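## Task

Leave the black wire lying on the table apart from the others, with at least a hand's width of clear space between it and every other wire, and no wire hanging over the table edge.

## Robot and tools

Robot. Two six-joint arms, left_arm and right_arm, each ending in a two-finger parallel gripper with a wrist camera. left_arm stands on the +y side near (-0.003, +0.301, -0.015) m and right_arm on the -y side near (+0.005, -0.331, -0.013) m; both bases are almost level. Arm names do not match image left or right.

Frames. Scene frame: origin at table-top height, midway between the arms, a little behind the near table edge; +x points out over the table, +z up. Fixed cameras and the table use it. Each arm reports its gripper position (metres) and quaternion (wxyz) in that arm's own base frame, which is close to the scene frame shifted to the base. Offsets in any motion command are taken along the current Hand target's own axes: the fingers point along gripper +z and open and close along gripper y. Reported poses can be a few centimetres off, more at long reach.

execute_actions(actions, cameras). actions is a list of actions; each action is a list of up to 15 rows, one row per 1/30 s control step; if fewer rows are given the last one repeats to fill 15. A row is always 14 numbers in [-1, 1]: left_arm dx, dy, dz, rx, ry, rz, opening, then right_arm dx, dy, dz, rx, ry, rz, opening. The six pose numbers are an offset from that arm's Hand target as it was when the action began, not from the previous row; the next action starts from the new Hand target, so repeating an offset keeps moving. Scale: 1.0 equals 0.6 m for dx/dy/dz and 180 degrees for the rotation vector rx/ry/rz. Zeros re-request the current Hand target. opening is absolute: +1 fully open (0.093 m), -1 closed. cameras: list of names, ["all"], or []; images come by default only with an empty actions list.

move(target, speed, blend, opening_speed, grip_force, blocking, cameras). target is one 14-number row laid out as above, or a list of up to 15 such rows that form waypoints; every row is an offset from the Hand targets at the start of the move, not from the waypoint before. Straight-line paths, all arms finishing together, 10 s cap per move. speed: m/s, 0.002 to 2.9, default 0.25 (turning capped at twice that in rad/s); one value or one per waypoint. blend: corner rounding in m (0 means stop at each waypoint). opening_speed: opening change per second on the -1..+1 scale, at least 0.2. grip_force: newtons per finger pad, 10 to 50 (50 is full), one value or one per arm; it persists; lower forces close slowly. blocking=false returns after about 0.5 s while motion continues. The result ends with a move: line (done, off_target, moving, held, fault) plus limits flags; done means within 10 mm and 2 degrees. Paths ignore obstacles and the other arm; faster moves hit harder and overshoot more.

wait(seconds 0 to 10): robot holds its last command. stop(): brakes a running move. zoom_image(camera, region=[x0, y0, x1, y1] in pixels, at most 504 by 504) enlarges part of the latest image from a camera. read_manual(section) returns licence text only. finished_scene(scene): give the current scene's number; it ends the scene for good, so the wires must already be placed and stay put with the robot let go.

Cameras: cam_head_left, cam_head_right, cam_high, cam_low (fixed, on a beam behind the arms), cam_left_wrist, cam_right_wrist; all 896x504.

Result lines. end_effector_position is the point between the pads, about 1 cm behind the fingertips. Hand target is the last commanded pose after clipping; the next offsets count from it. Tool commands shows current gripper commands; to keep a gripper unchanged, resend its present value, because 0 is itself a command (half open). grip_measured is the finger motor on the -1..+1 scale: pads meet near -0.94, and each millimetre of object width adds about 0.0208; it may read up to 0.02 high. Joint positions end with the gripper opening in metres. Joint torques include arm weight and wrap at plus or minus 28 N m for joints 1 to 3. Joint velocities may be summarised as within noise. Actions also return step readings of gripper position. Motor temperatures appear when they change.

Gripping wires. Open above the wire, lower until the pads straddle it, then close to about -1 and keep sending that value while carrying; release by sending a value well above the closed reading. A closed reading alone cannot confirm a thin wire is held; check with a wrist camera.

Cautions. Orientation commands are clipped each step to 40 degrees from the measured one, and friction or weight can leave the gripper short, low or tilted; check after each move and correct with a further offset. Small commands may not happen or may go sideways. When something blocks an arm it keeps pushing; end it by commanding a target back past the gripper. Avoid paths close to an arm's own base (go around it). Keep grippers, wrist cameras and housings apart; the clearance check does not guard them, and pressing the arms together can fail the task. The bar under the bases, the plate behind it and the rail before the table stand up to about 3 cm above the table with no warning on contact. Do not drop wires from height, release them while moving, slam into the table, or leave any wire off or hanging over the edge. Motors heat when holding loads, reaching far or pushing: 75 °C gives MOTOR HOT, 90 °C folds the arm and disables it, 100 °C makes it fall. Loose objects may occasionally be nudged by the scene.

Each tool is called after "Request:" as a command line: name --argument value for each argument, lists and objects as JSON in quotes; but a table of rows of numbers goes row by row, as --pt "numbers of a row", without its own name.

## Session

Request:
execute_actions --actions '[]'

Request:
zoom_image --camera "cam_low" --region '[400, 100, 540, 240]'

Scene clock: 0.00 s.
left_arm: end_effector_position=(+0.3234, -0.3040, +0.2785) grip_measured=-0.926 end_effector_quat_wxyz=(+0.465, +0.519, +0.567, -0.439) | right_arm: end_effector_position=(+0.3753, +0.0000, +0.4021) grip_measured=+1.000 end_effector_quat_wxyz=(+0.707, +0.000, +0.707, +0.000)
Joint positions: left_arm=[-0.42 1.583 1.178 0.031 1.048 0.312 0.001] | right_arm=[0 1.047 1.047 0 0 0 0.093]
Joint velocities: within noise
Joint torques (N m): no reading
Motor temperatures (°C): left_arm=[28 30 32 30 28 30 28] | right_arm=[31 31 29 28 28 29 27]
Heat: left arm: 32 °C; right arm: 31 °C.
Hand target: left_arm +0.3233, -0.3036, +0.2904; +0.478, +0.522, +0.557, -0.434 | right_arm +0.3727, -0.0006, +0.4089; +0.713, +0.001, +0.701, -0.001
Tool commands: left_gripper/opening=-0.933609 right_gripper/opening=+1.0

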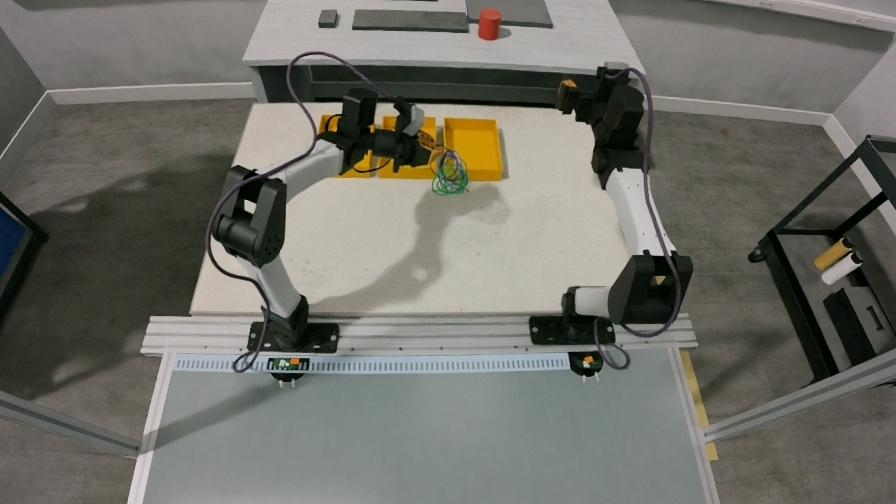

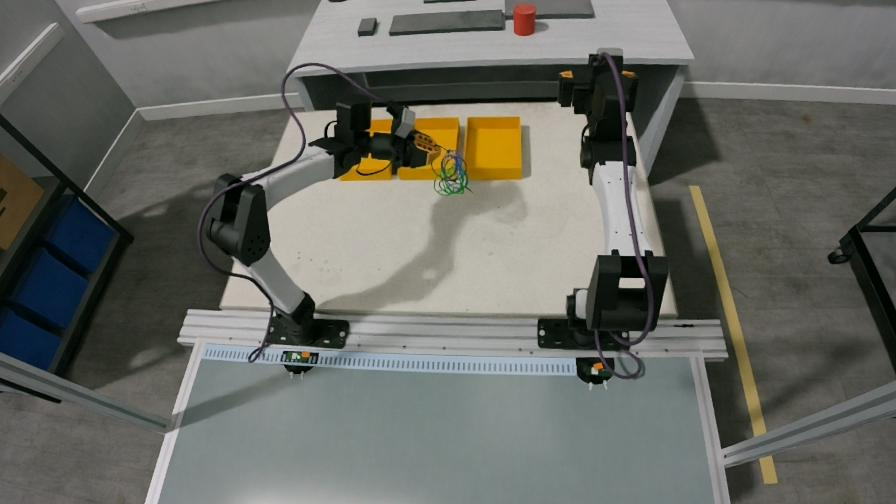

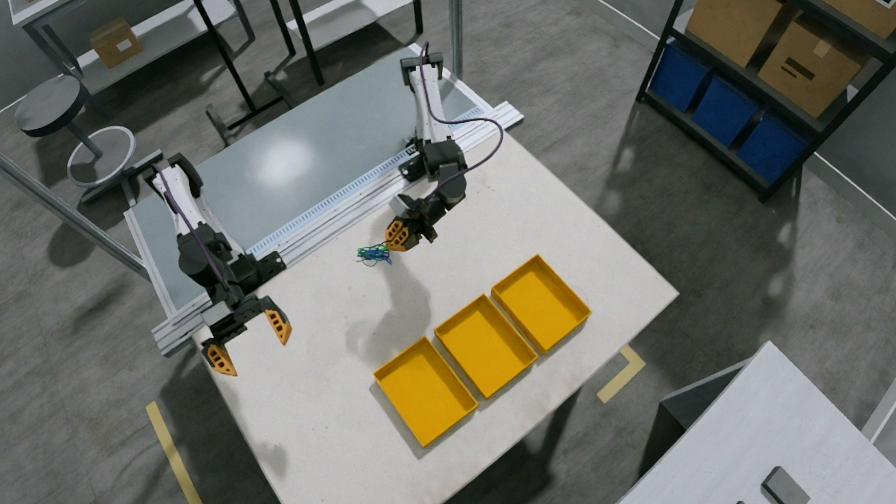

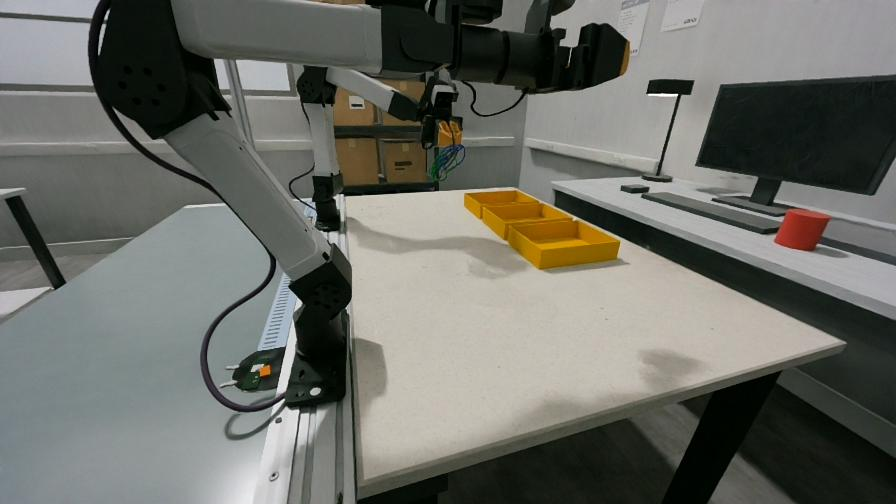

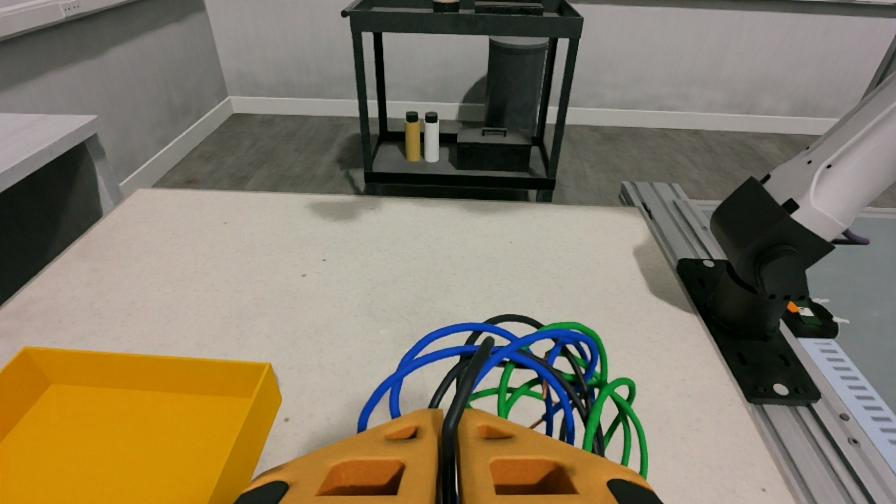

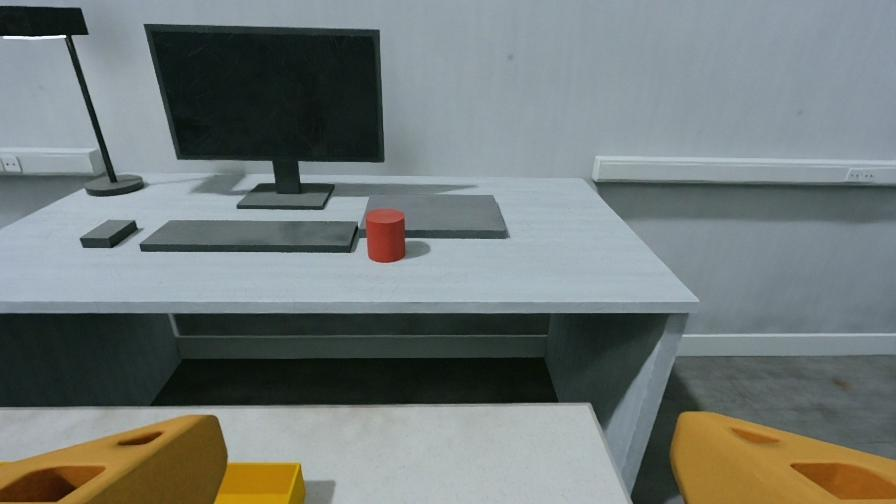

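Scaled by 3.600 from the camera's 896x504 image, which has a finer 1280x720 frame.

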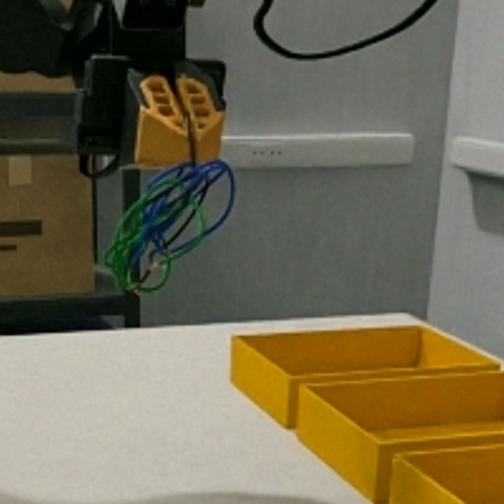

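Request:
move --target '[0.213,-0.004,0.04,0,0,0,-0.9336,0.45,0.333,-0.283,-0.332,0.0755,-0.0436,-0.1]' --speed 0.2 --grip_force '[50,25]' --cameras '["cam_right_wrist","cam_left_wrist"]'

Request:
zoom_image --camera "cam_right_wrist" --region '[250, 0, 750, 504]'

Scene clock: 16.43 s.
left_arm: end_effector_position=(+0.3232, -0.3039, +0.1614) grip_measured=-0.926 end_effector_quat_wxyz=(+0.473, +0.521, +0.561, -0.436) | right_arm: end_effector_position=(+0.2107, +0.1972, +0.1381) grip_measured=-0.097 end_effector_quat_wxyz=(+0.533, -0.391, +0.689, +0.298)
Joint positions: left_arm=[-0.42 1.771 0.862 0.557 1.048 0.312 0.001] | right_arm=[0.43 0.805 0.155 0.343 -0.574 -0.177 0.041]
Joint torques (N m): left_arm=[-0.1 -7.5 6 2.03 0.28 0.01] | right_arm=[0.87 -0.14 5.37 2.48 -0.34 -0.2]
Motor temperatures (°C): left_arm=[28 32 34 33 28 30 28] | right_arm=[31 31 32 33 28 29 27]
Heat: left arm: 34 °C; right arm: 33 °C.
Hand target: left_arm +0.3230, -0.3060, +0.1603; +0.478, +0.522, +0.557, -0.434 | right_arm +0.2077, +0.1997, +0.1363; +0.533, -0.399, +0.683, +0.301
Off the commanded pose: left_arm 0.002 m, 1 deg | right_arm 0.004 m, 1 deg.
grip_force (N): 50, 25
move: done
Images, in order (width x height): cam_left_wrist 896x504, cam_right_wrist 896x504.

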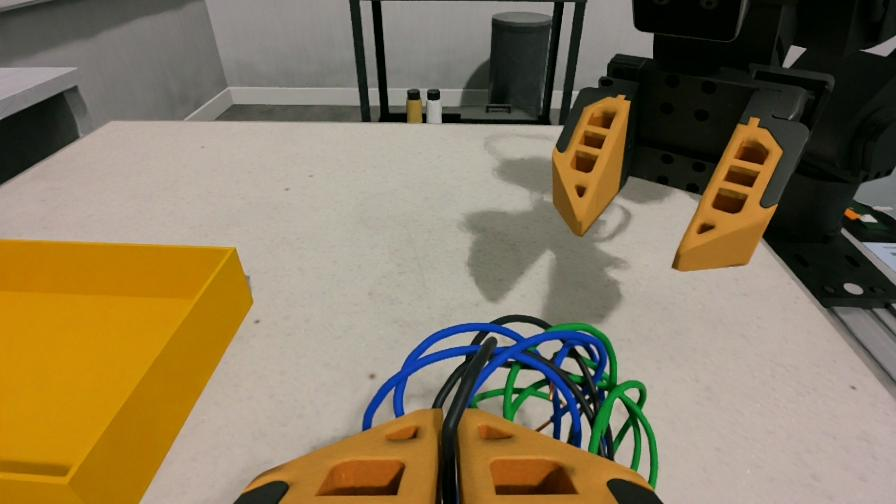

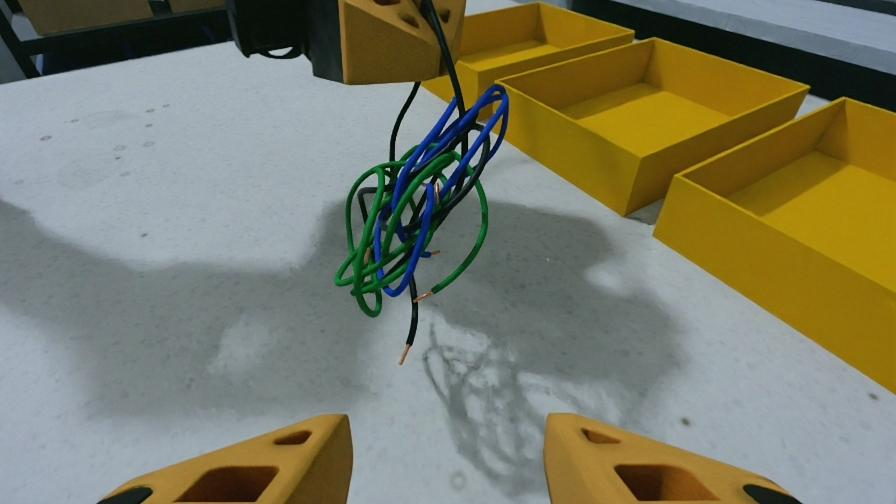

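Scaled by 1.000.

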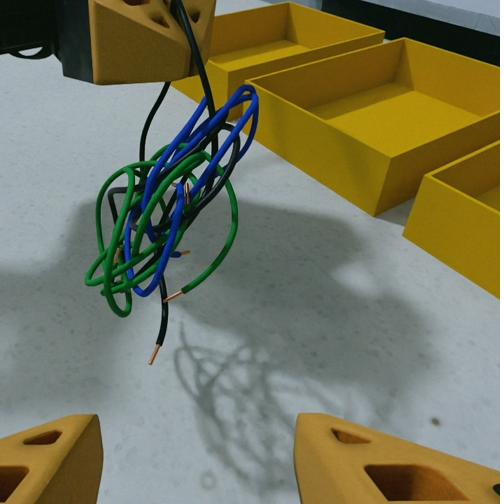

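Request:
move --target '[0,0,0,0,0,0,-0.9336,0.065,0.055,0.155,0,0,0,-0.32]' --speed 0.15 --cameras '["cam_right_wrist","cam_left_wrist"]'

Request:
zoom_image --camera "cam_right_wrist" --region '[250, 100, 650, 504]'

Scene clock: 41.07 s.
left_arm: end_effector_position=(+0.3232, -0.3039, +0.1614) grip_measured=-0.926 end_effector_quat_wxyz=(+0.473, +0.521, +0.560, -0.436) | right_arm: end_effector_position=(+0.2181, +0.2810, +0.0720) grip_measured=-0.317 end_effector_quat_wxyz=(+0.527, -0.402, +0.686, +0.299)
Joint positions: left_arm=[-0.42 1.771 0.862 0.558 1.048 0.312 0.001] | right_arm=[0.798 1.668 0.177 1.214 -0.239 -0.081 0.03]
Joint torques (N m): left_arm=[-0.09 -7.51 6 2.03 0.28 0.01] | right_arm=[1.02 -3.99 4.26 2.61 -0.01 -0.02]
Heat: left arm: 35 °C; right arm: 37 °C.
Hand target: left_arm +0.3230, -0.3060, +0.1603; +0.478, +0.522, +0.557, -0.434 | right_arm +0.2200, +0.2852, +0.0748; +0.533, -0.399, +0.683, +0.301
Off the commanded pose: left_arm 0.002 m, 1 deg | right_arm 0.005 m, 1 deg.
grip_force (N): 50, 25
move: done
Images, in order (width x height): cam_left_wrist 896x504, cam_right_wrist 896x504.

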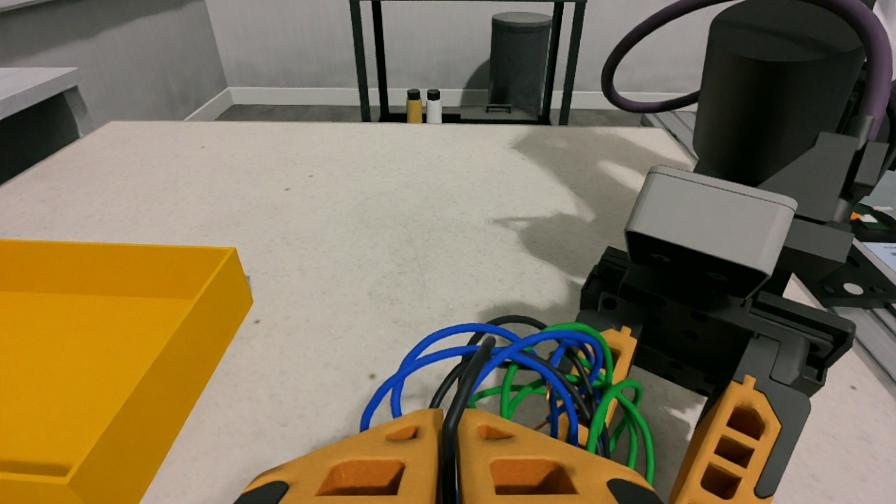

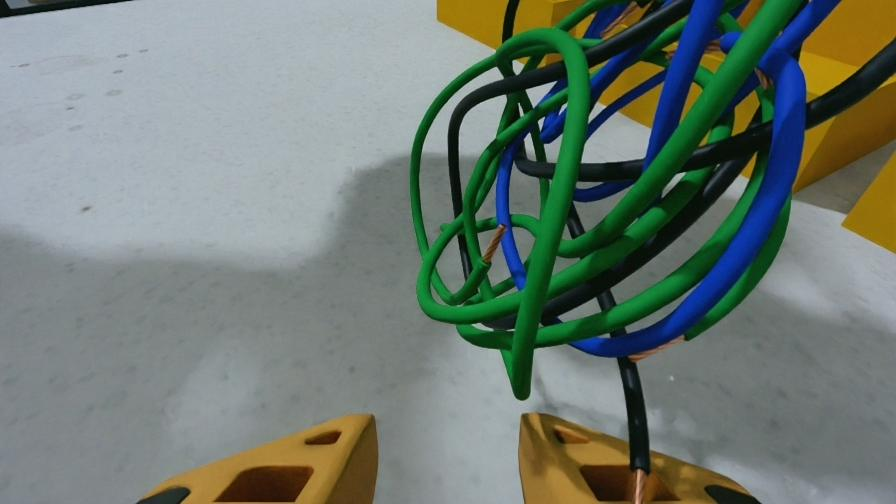

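Scaled by 1.248 from the camera's 896x504 image, which has a finer 1280x720 frame.

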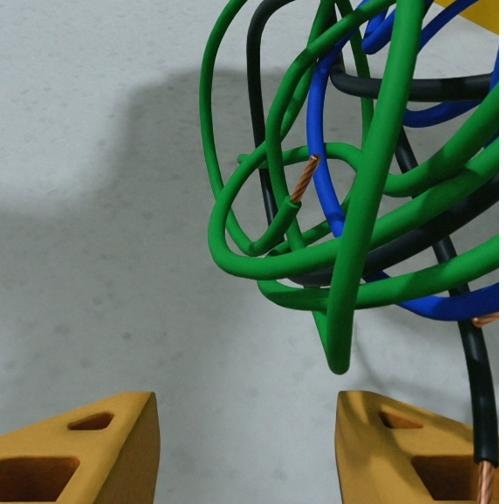

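Request:
move --pt "0 0 0 0 0 0 -0.9336 -0.004 -0.027 0.0 0 0 0 -0.35" --pt "0 0 0 0 0 0 -0.9336 -0.008 -0.027 0.025 0 0 0 -0.35" --speed 0.07 --cameras '["cam_right_wrist"]'

Scene clock: 56.93 s.
left_arm: end_effector_position=(+0.3232, -0.3039, +0.1616) grip_measured=-0.926 end_effector_quat_wxyz=(+0.473, +0.521, +0.560, -0.436) | right_arm: end_effector_position=(+0.2413, +0.2873, +0.0797) grip_measured=-0.347 end_effector_quat_wxyz=(+0.537, -0.395, +0.680, +0.304)
Joint positions: left_arm=[-0.42 1.771 0.862 0.558 1.048 0.312 0.001] | right_arm=[0.744 1.711 0.253 1.207 -0.288 -0.084 0.029]
Joint torques (N m): left_arm=[-0.08 -7.5 5.98 2.03 0.28 0.01] | right_arm=[0.99 -4.6 4.52 2.28 -0.05 -0.16]
Motor temperatures (°C): left_arm=[28 34 36 36 28 30 28] | right_arm=[31 32 33 38 28 29 28]
Heat: left arm: 36 °C; right arm: 38 °C.
Hand target: left_arm +0.3230, -0.3060, +0.1603; +0.478, +0.522, +0.557, -0.434 | right_arm +0.2419, +0.2908, +0.0759; +0.533, -0.399, +0.683, +0.301
Off the commanded pose: left_arm 0.002 m, 1 deg | right_arm 0.005 m, 1 deg.
grip_force (N): 50, 25
move: done
Images, in order (width x height): cam_right_wrist 896x504.

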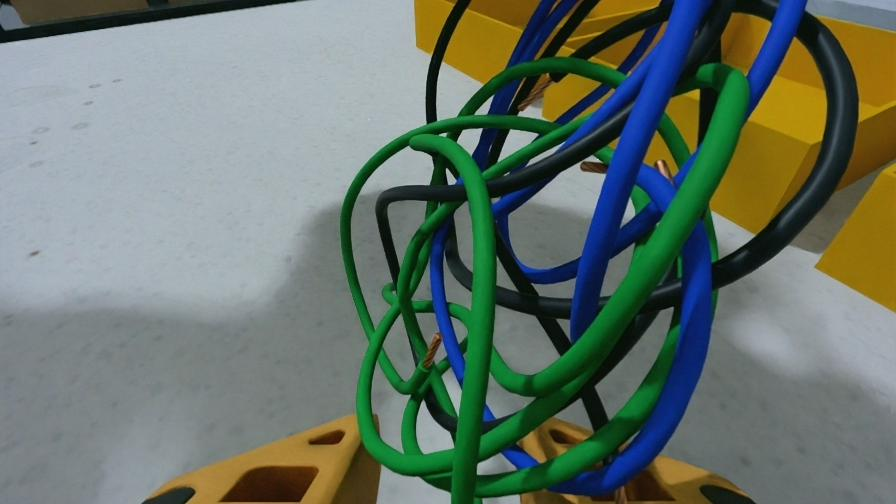

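Request:
move --target '[0,0,0,0,0,0,-0.9336,0.018,0.0,0.003,0,0,0,-0.35]' --speed 0.07 --cameras '["cam_right_wrist"]'

Scene clock: 66.47 s.
left_arm: end_effector_position=(+0.3232, -0.3039, +0.1616) grip_measured=-0.926 end_effector_quat_wxyz=(+0.473, +0.521, +0.560, -0.436) | right_arm: end_effector_position=(+0.2415, +0.2875, +0.0652) grip_measured=-0.347 end_effector_quat_wxyz=(+0.529, -0.397, +0.687, +0.302)
Joint positions: left_arm=[-0.42 1.771 0.862 0.558 1.048 0.312 0.001] | right_arm=[0.744 1.789 0.253 1.263 -0.288 -0.084 0.029]
Joint torques (N m): left_arm=[-0.09 -7.5 5.98 2.02 0.29 0.01] | right_arm=[0.83 -4.79 3.47 2.62 -0.08 -0.16]
Heat: left arm: 36 °C; right arm: 37 °C.
Hand target: left_arm +0.3230, -0.3060, +0.1603; +0.478, +0.522, +0.557, -0.434 | right_arm +0.2416, +0.2899, +0.0650; +0.533, -0.399, +0.683, +0.301
Off the commanded pose: left_arm 0.002 m, 1 deg | right_arm 0.002 m, 1 deg.
grip_force (N): 50, 25
move: done
Images, in order (width x height): cam_right_wrist 896x504.

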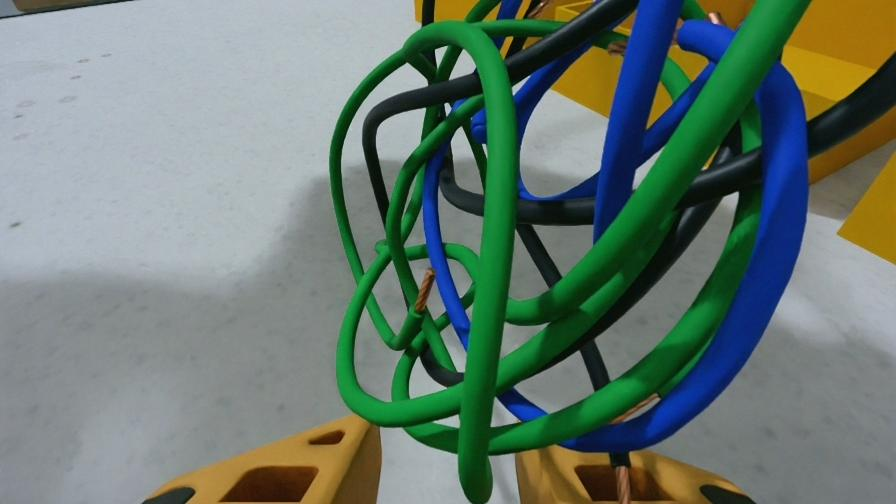

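Request:
move --target '[0,0,0,0,0,0,-0.9336,0.004,0,0,0,0,0,-1]' --opening_speed 0.5 --cameras '["cam_right_wrist","cam_left_wrist"]'

Request:
zoom_image --camera "cam_left_wrist" --region '[350, 280, 750, 504]'

Scene clock: 77.93 s.
left_arm: end_effector_position=(+0.3232, -0.3039, +0.1616) grip_measured=-0.926 end_effector_quat_wxyz=(+0.473, +0.521, +0.560, -0.436) | right_arm: end_effector_position=(+0.2418, +0.2878, +0.0638) grip_measured=-0.978 end_effector_quat_wxyz=(+0.530, -0.396, +0.686, +0.303)
Joint positions: left_arm=[-0.42 1.771 0.862 0.558 1.048 0.312 0.001] | right_arm=[0.744 1.806 0.253 1.284 -0.288 -0.084 0]
Joint torques (N m): left_arm=[-0.1 -7.51 6 2.02 0.27 0.01] | right_arm=[0.76 -4.88 3.15 2.61 -0.09 -0.16]
Heat: left arm: 37 °C; right arm: 39 °C.
Hand target: left_arm +0.3230, -0.3060, +0.1603; +0.478, +0.522, +0.557, -0.434 | right_arm +0.2413, +0.2893, +0.0627; +0.533, -0.399, +0.683, +0.301
Off the commanded pose: left_arm 0.002 m, 1 deg | right_arm 0.002 m, 1 deg.
grip_force (N): 50, 25
move: done
Images, in order (width x height): cam_left_wrist 896x504, cam_right_wrist 896x504.

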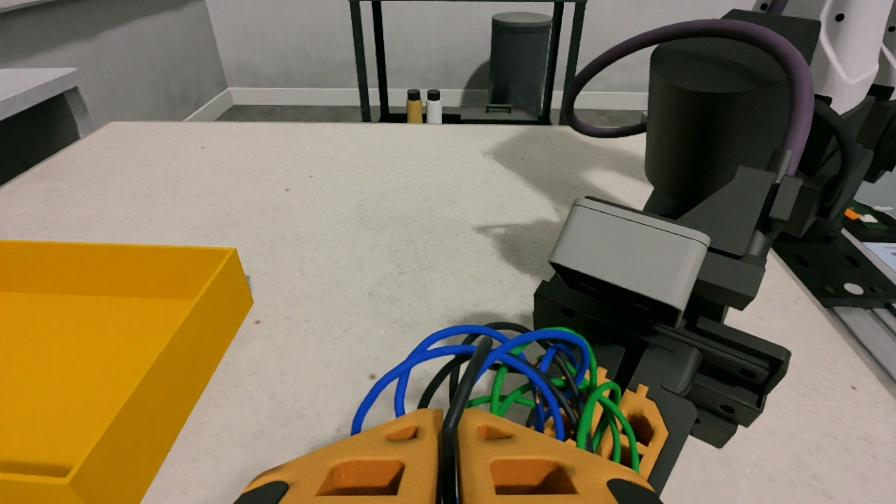

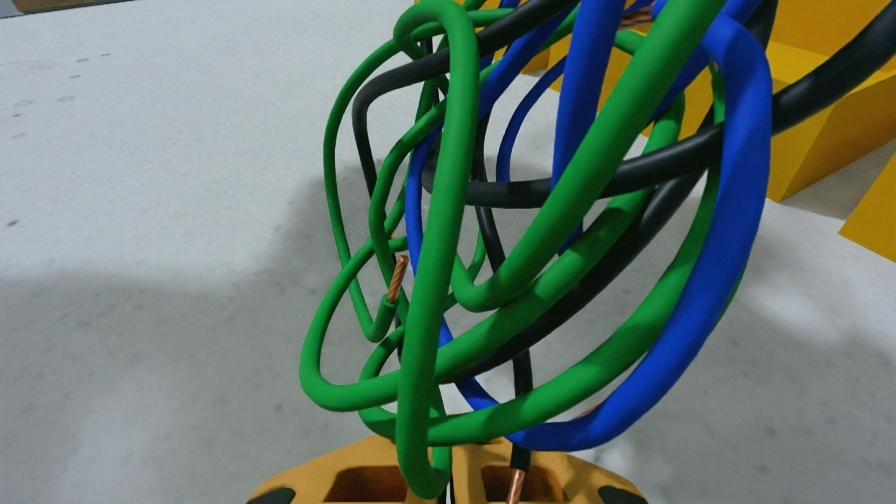

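Scaled by 1.260 from the camera's 896x504 image, which has a finer 1280x720 frame.

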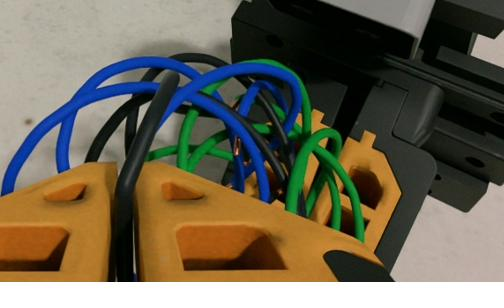

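Request:
move --pt "0 0 0 0 0 0 -0.9336 0 0 0 0 0 0 -0.5" --pt "0 0 0 0 0 0 -0.9336 -0.018 0.003 -0.014 0 0 0 -0.5" --speed 0.07 --cameras '["cam_right_wrist"]'

Scene clock: 93.57 s.
left_arm: end_effector_position=(+0.3232, -0.3039, +0.1616) grip_measured=-0.926 end_effector_quat_wxyz=(+0.473, +0.521, +0.560, -0.436) | right_arm: end_effector_position=(+0.2396, +0.2858, +0.0700) grip_measured=-0.503 end_effector_quat_wxyz=(+0.529, -0.397, +0.687, +0.302)
Joint positions: left_arm=[-0.42 1.771 0.862 0.558 1.048 0.312 0.001] | right_arm=[0.744 1.744 0.246 1.225 -0.288 -0.084 0.021]
Joint torques (N m): left_arm=[-0.06 -7.53 6 2.02 0.28 0.01] | right_arm=[0.87 -8.9 2.71 2.26 -0.08 -0.16]
Heat: left arm: 38 °C; right arm: 41 °C.
Hand target: left_arm +0.3230, -0.3060, +0.1603; +0.478, +0.522, +0.557, -0.434 | right_arm +0.2368, +0.2856, +0.0751; +0.533, -0.399, +0.683, +0.301
Off the commanded pose: left_arm 0.002 m, 1 deg | right_arm 0.006 m, 1 deg.
grip_force (N): 50, 25
move: done
Images, in order (width x height): cam_right_wrist 896x504.

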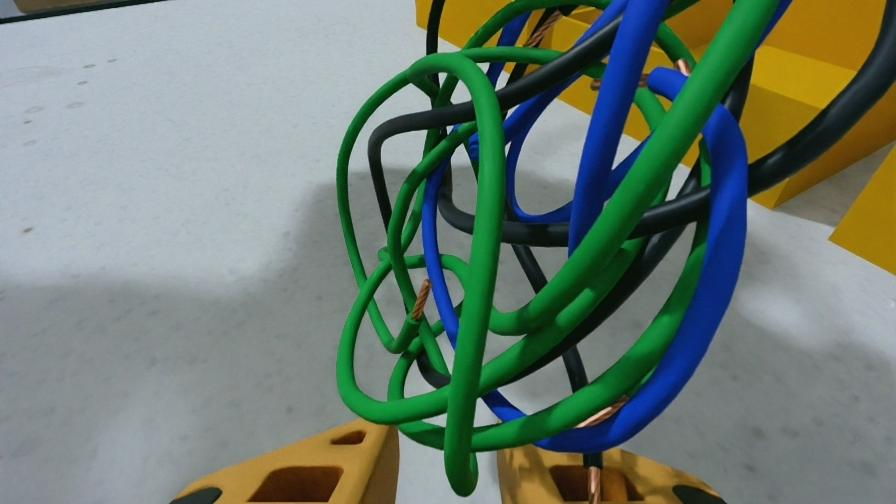

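Request:
move --pt "0 0 0 0 0 0 -0.9336 -0.010 -0.004 0 0 0 0 -0.5" --pt "0 0 0 0 0 0 -0.9336 -0.010 -0.004 0 0 0 0 -1" --speed 0.07 --cameras '["cam_right_wrist"]'

Scene clock: 118.57 s.
left_arm: end_effector_position=(+0.3232, -0.3039, +0.1616) grip_measured=-0.926 end_effector_quat_wxyz=(+0.473, +0.521, +0.560, -0.436) | right_arm: end_effector_position=(+0.2383, +0.2845, +0.0715) grip_measured=-0.978 end_effector_quat_wxyz=(+0.523, -0.398, +0.691, +0.301)
Joint positions: left_arm=[-0.42 1.771 0.862 0.558 1.048 0.312 0.001] | right_arm=[0.744 1.705 0.246 1.172 -0.288 -0.084 0]
Joint torques (N m): left_arm=[-0.05 -7.49 5.98 2.02 0.28 0] | right_arm=[0.23 -8.81 3.88 2.27 -0.17 -0.19]
Heat: left arm: 39 °C; right arm: 39 °C.
Hand target: left_arm +0.3230, -0.3060, +0.1603; +0.478, +0.522, +0.557, -0.434 | right_arm +0.2396, +0.2858, +0.0811; +0.533, -0.399, +0.683, +0.301
Off the commanded pose: left_arm 0.002 m, 1 deg | right_arm 0.010 m, 1 deg.
grip_force (N): 50, 25
move: done
Images, in order (width x height): cam_right_wrist 896x504.

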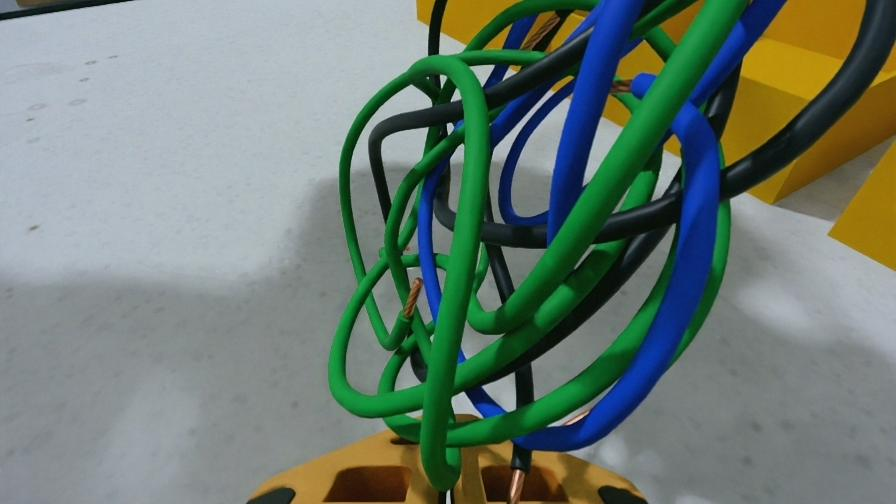

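Request:
move --pt "0 0 0 0 0 0 -0.9336 0 0 0 0 0 0 -0.45" --pt "0 0 0 0 0 0 -0.9336 -0.022 0.003 0 0 0 0 -0.45" --speed 0.07 --cameras '["cam_right_wrist","cam_left_wrist"]'

Scene clock: 130.17 s.
left_arm: end_effector_position=(+0.3232, -0.3039, +0.1616) grip_measured=-0.926 end_effector_quat_wxyz=(+0.474, +0.521, +0.560, -0.436) | right_arm: end_effector_position=(+0.2374, +0.2854, +0.0815) grip_measured=-0.453 end_effector_quat_wxyz=(+0.520, -0.399, +0.693, +0.301)
Joint positions: left_arm=[-0.42 1.771 0.862 0.559 1.048 0.312 0.001] | right_arm=[0.748 1.621 0.259 1.067 -0.288 -0.084 0.023]
Joint torques (N m): left_arm=[-0.09 -7.5 6 2.02 0.28 0.01] | right_arm=[0.99 -8.35 5.01 2.26 -0.02 -0.14]
Motor temperatures (°C): left_arm=[28 35 37 39 28 30 28] | right_arm=[31 37 31 40 28 29 28]
Heat: left arm: 39 °C; right arm: 40 °C.
Hand target: left_arm +0.3230, -0.3060, +0.1603; +0.478, +0.522, +0.557, -0.434 | right_arm +0.2396, +0.2896, +0.0938; +0.533, -0.399, +0.683, +0.301
Off the commanded pose: left_arm 0.003 m, 1 deg | right_arm 0.013 m, 2 deg.
grip_force (N): 50, 25
move: off_target (right_arm)
Images, in order (width x height): cam_left_wrist 896x504, cam_right_wrist 896x504.

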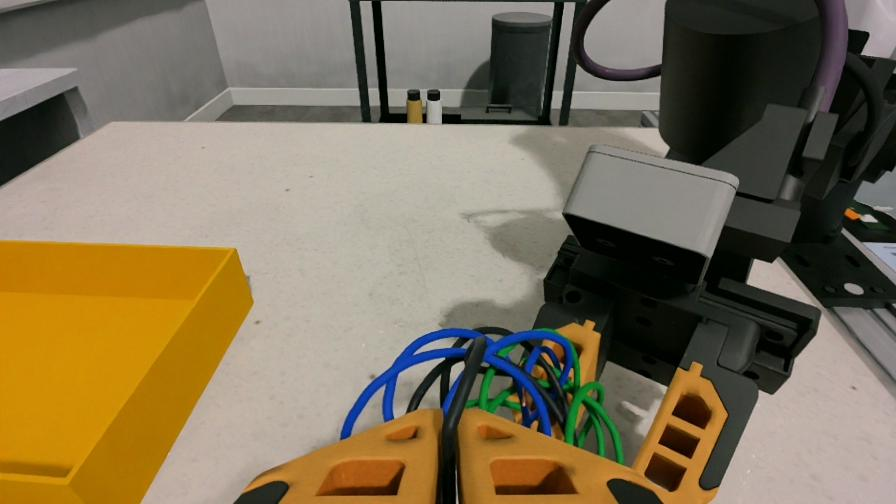

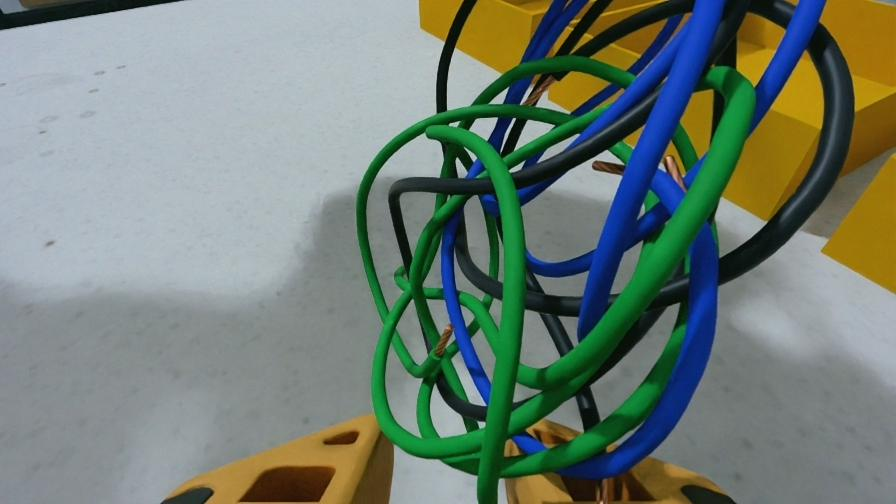

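Request:
move --pt "0 0 0 0 0 0 -0.9336 0.003 -0.010 -0.004 0 0 0 -0.45" --pt "0 0 0 0 0 0 -0.9336 0.003 -0.010 -0.004 0 0 0 -1" --speed 0.07 --cameras '["cam_right_wrist"]'

Request:
zoom_image --camera "cam_right_wrist" --region '[250, 200, 650, 504]'

Scene clock: 140.60 s.
left_arm: end_effector_position=(+0.3232, -0.3039, +0.1616) grip_measured=-0.926 end_effector_quat_wxyz=(+0.474, +0.521, +0.560, -0.436) | right_arm: end_effector_position=(+0.2400, +0.2829, +0.0816) grip_measured=-0.934 end_effector_quat_wxyz=(+0.520, -0.398, +0.693, +0.300)
Joint positions: left_arm=[-0.42 1.771 0.862 0.559 1.048 0.312 0.001] | right_arm=[0.734 1.621 0.259 1.066 -0.298 -0.087 0]
Joint torques (N m): left_arm=[-0.03 -7.5 6 2.02 0.28 0.01] | right_arm=[-0.29 -8.02 4.74 2.32 -0.26 -0.21]
Heat: left arm: 40 °C; right arm: 40 °C.
Hand target: left_arm +0.3230, -0.3060, +0.1603; +0.478, +0.522, +0.557, -0.434 | right_arm +0.2434, +0.2842, +0.0928; +0.533, -0.399, +0.683, +0.301
Off the commanded pose: left_arm 0.003 m, 1 deg | right_arm 0.012 m, 2 deg.
grip_force (N): 50, 25
move: off_target (right_arm); target 2's new opening was sent with right_arm's hand 0.012 m and 2 deg from that target
Images, in order (width x height): cam_right_wrist 896x504.

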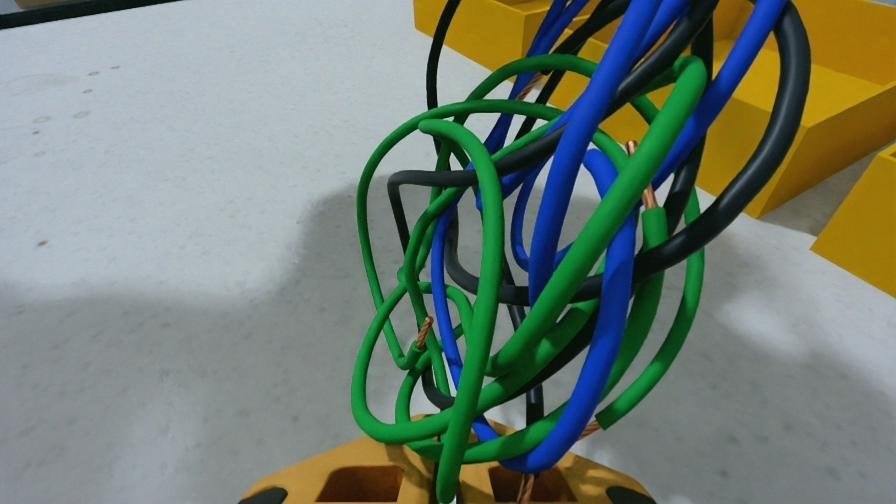

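Scaled by 1.260 from the camera's 896x504 image, which has a finer 1280x720 frame.

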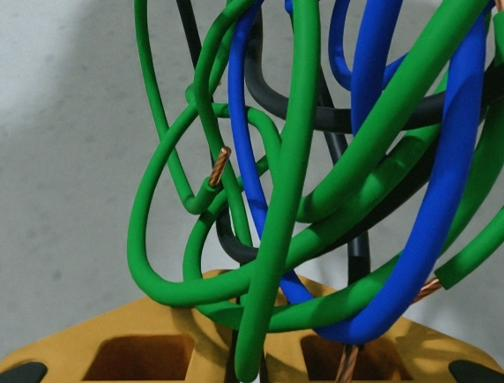

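Request:
move --target '[0,0,0,0,0,0,-0.9336,0.02,0,-0.07,0,0,0,-1]' --speed 0.07 --cameras '["cam_right_wrist","cam_left_wrist"]'

Request:
zoom_image --camera "cam_right_wrist" --region '[250, 100, 650, 504]'

Scene clock: 147.93 s.
left_arm: end_effector_position=(+0.3232, -0.3039, +0.1616) grip_measured=-0.926 end_effector_quat_wxyz=(+0.474, +0.521, +0.560, -0.436) | right_arm: end_effector_position=(+0.2235, +0.2498, +0.0918) grip_measured=-0.941 end_effector_quat_wxyz=(+0.534, -0.396, +0.683, +0.303)
Joint positions: left_arm=[-0.42 1.771 0.862 0.559 1.048 0.312 0.001] | right_arm=[0.657 1.452 0.129 1.056 -0.373 -0.108 0]
Joint torques (N m): left_arm=[-0.06 -7.49 6.04 2.01 0.29 0.01] | right_arm=[-0.43 -6.3 3.29 2.15 -0.28 -0.22]
Heat: left arm: 40 °C; right arm: 40 °C.
Hand target: left_arm +0.3230, -0.3060, +0.1603; +0.478, +0.522, +0.557, -0.434 | right_arm +0.2215, +0.2464, +0.0916; +0.533, -0.399, +0.683, +0.301
Off the commanded pose: left_arm 0.003 m, 1 deg | right_arm 0.004 m, 0 deg.
grip_force (N): 50, 25
move: done
Images, in order (width x height): cam_left_wrist 896x504, cam_right_wrist 896x504.

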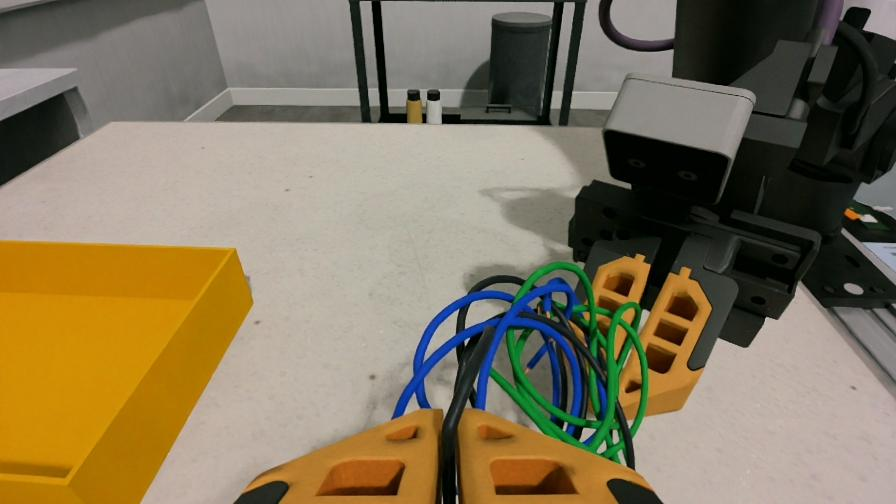

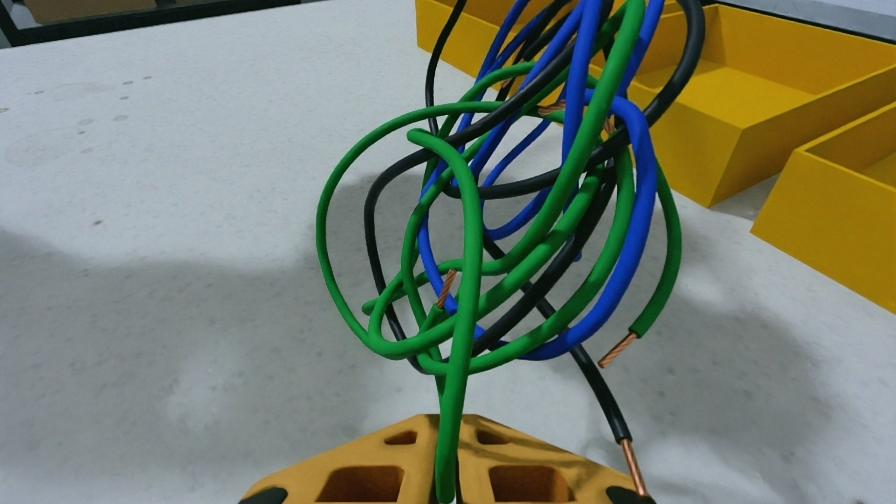

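Scaled by 1.248 from the camera's 896x504 image, which has a finer 1280x720 frame.

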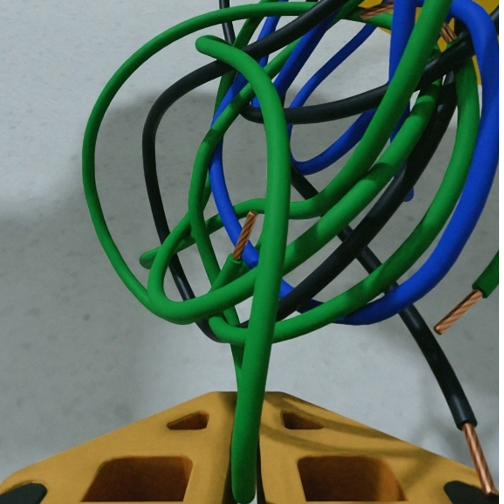

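Request:
move --target '[-0.12,0.003,-0.1,0,0,0,-0.9336,-0.02,0,-0.09,0,0,0,-1]' --speed 0.07 --cameras '["cam_right_wrist","cam_left_wrist","cam_high"]'

Request:
zoom_image --camera "cam_right_wrist" --region '[250, 0, 750, 504]'

Scene clock: 158.83 s.
left_arm: end_effector_position=(+0.3105, -0.2650, +0.2108) grip_measured=-0.926 end_effector_quat_wxyz=(+0.436, +0.510, +0.584, -0.456) | right_arm: end_effector_position=(+0.1981, +0.2083, +0.1280) grip_measured=-0.942 end_effector_quat_wxyz=(+0.548, -0.399, +0.668, +0.306)
Joint positions: left_arm=[-0.32 1.577 0.949 0.102 1.155 0.398 0.001] | right_arm=[0.516 0.847 0.066 0.534 -0.518 -0.152 0]
Joint torques (N m): left_arm=[2.43 -10.52 10.67 1.78 0.51 0.24] | right_arm=[-0.68 -1.59 5.2 1.84 -0.21 -0.22]
Heat: left arm: 40 °C; right arm: 40 °C.
Hand target: left_arm +0.3200, -0.2589, +0.2414; +0.478, +0.522, +0.557, -0.434 | right_arm +0.1966, +0.2039, +0.1168; +0.533, -0.399, +0.683, +0.301
Off the commanded pose: left_arm 0.033 m, 6 deg | right_arm 0.012 m, 3 deg.
grip_force (N): 50, 25
move: off_target (left_arm, right_arm)
Images, in order (width x height): cam_high 896x504, cam_left_wrist 896x504, cam_right_wrist 896x504.

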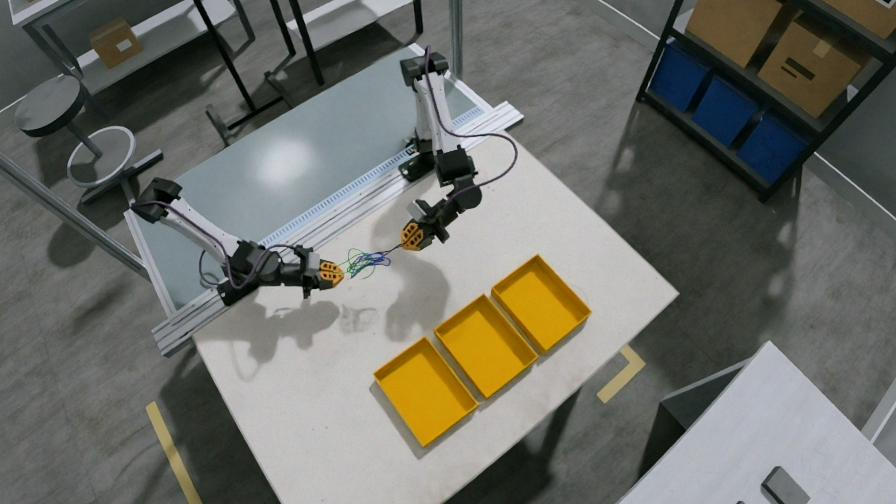

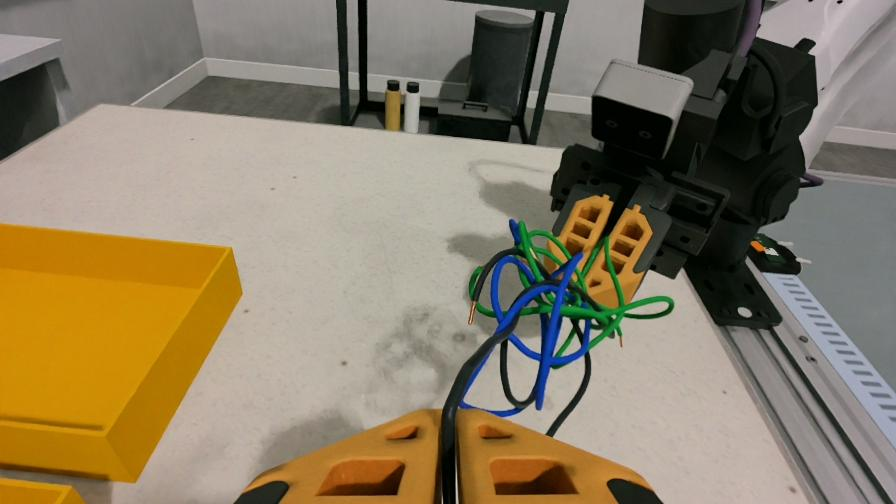

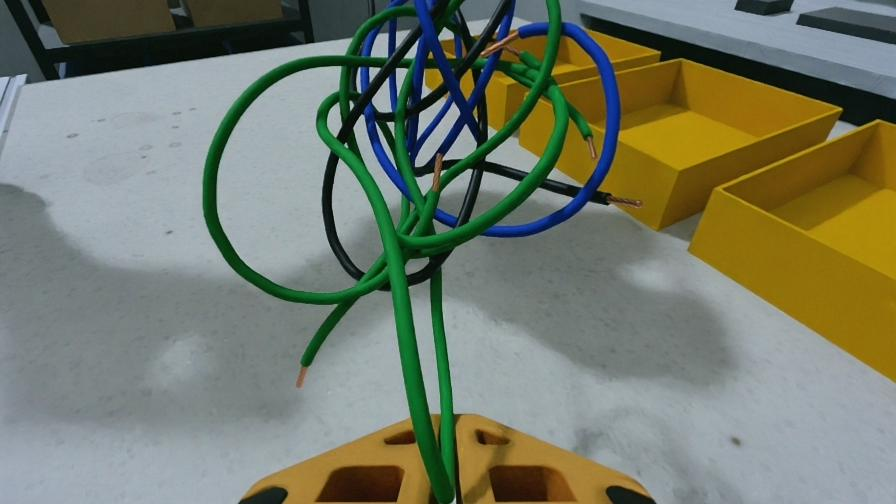

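Scaled by 1.000.

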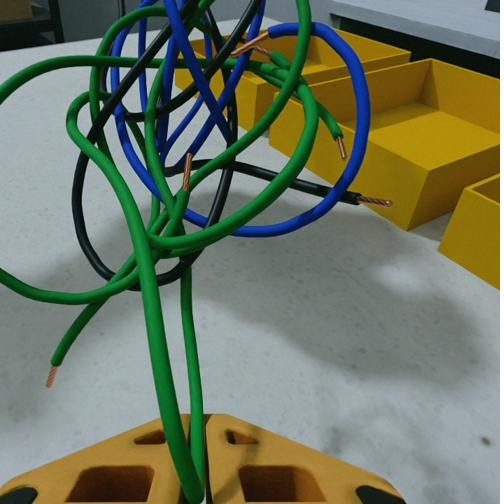

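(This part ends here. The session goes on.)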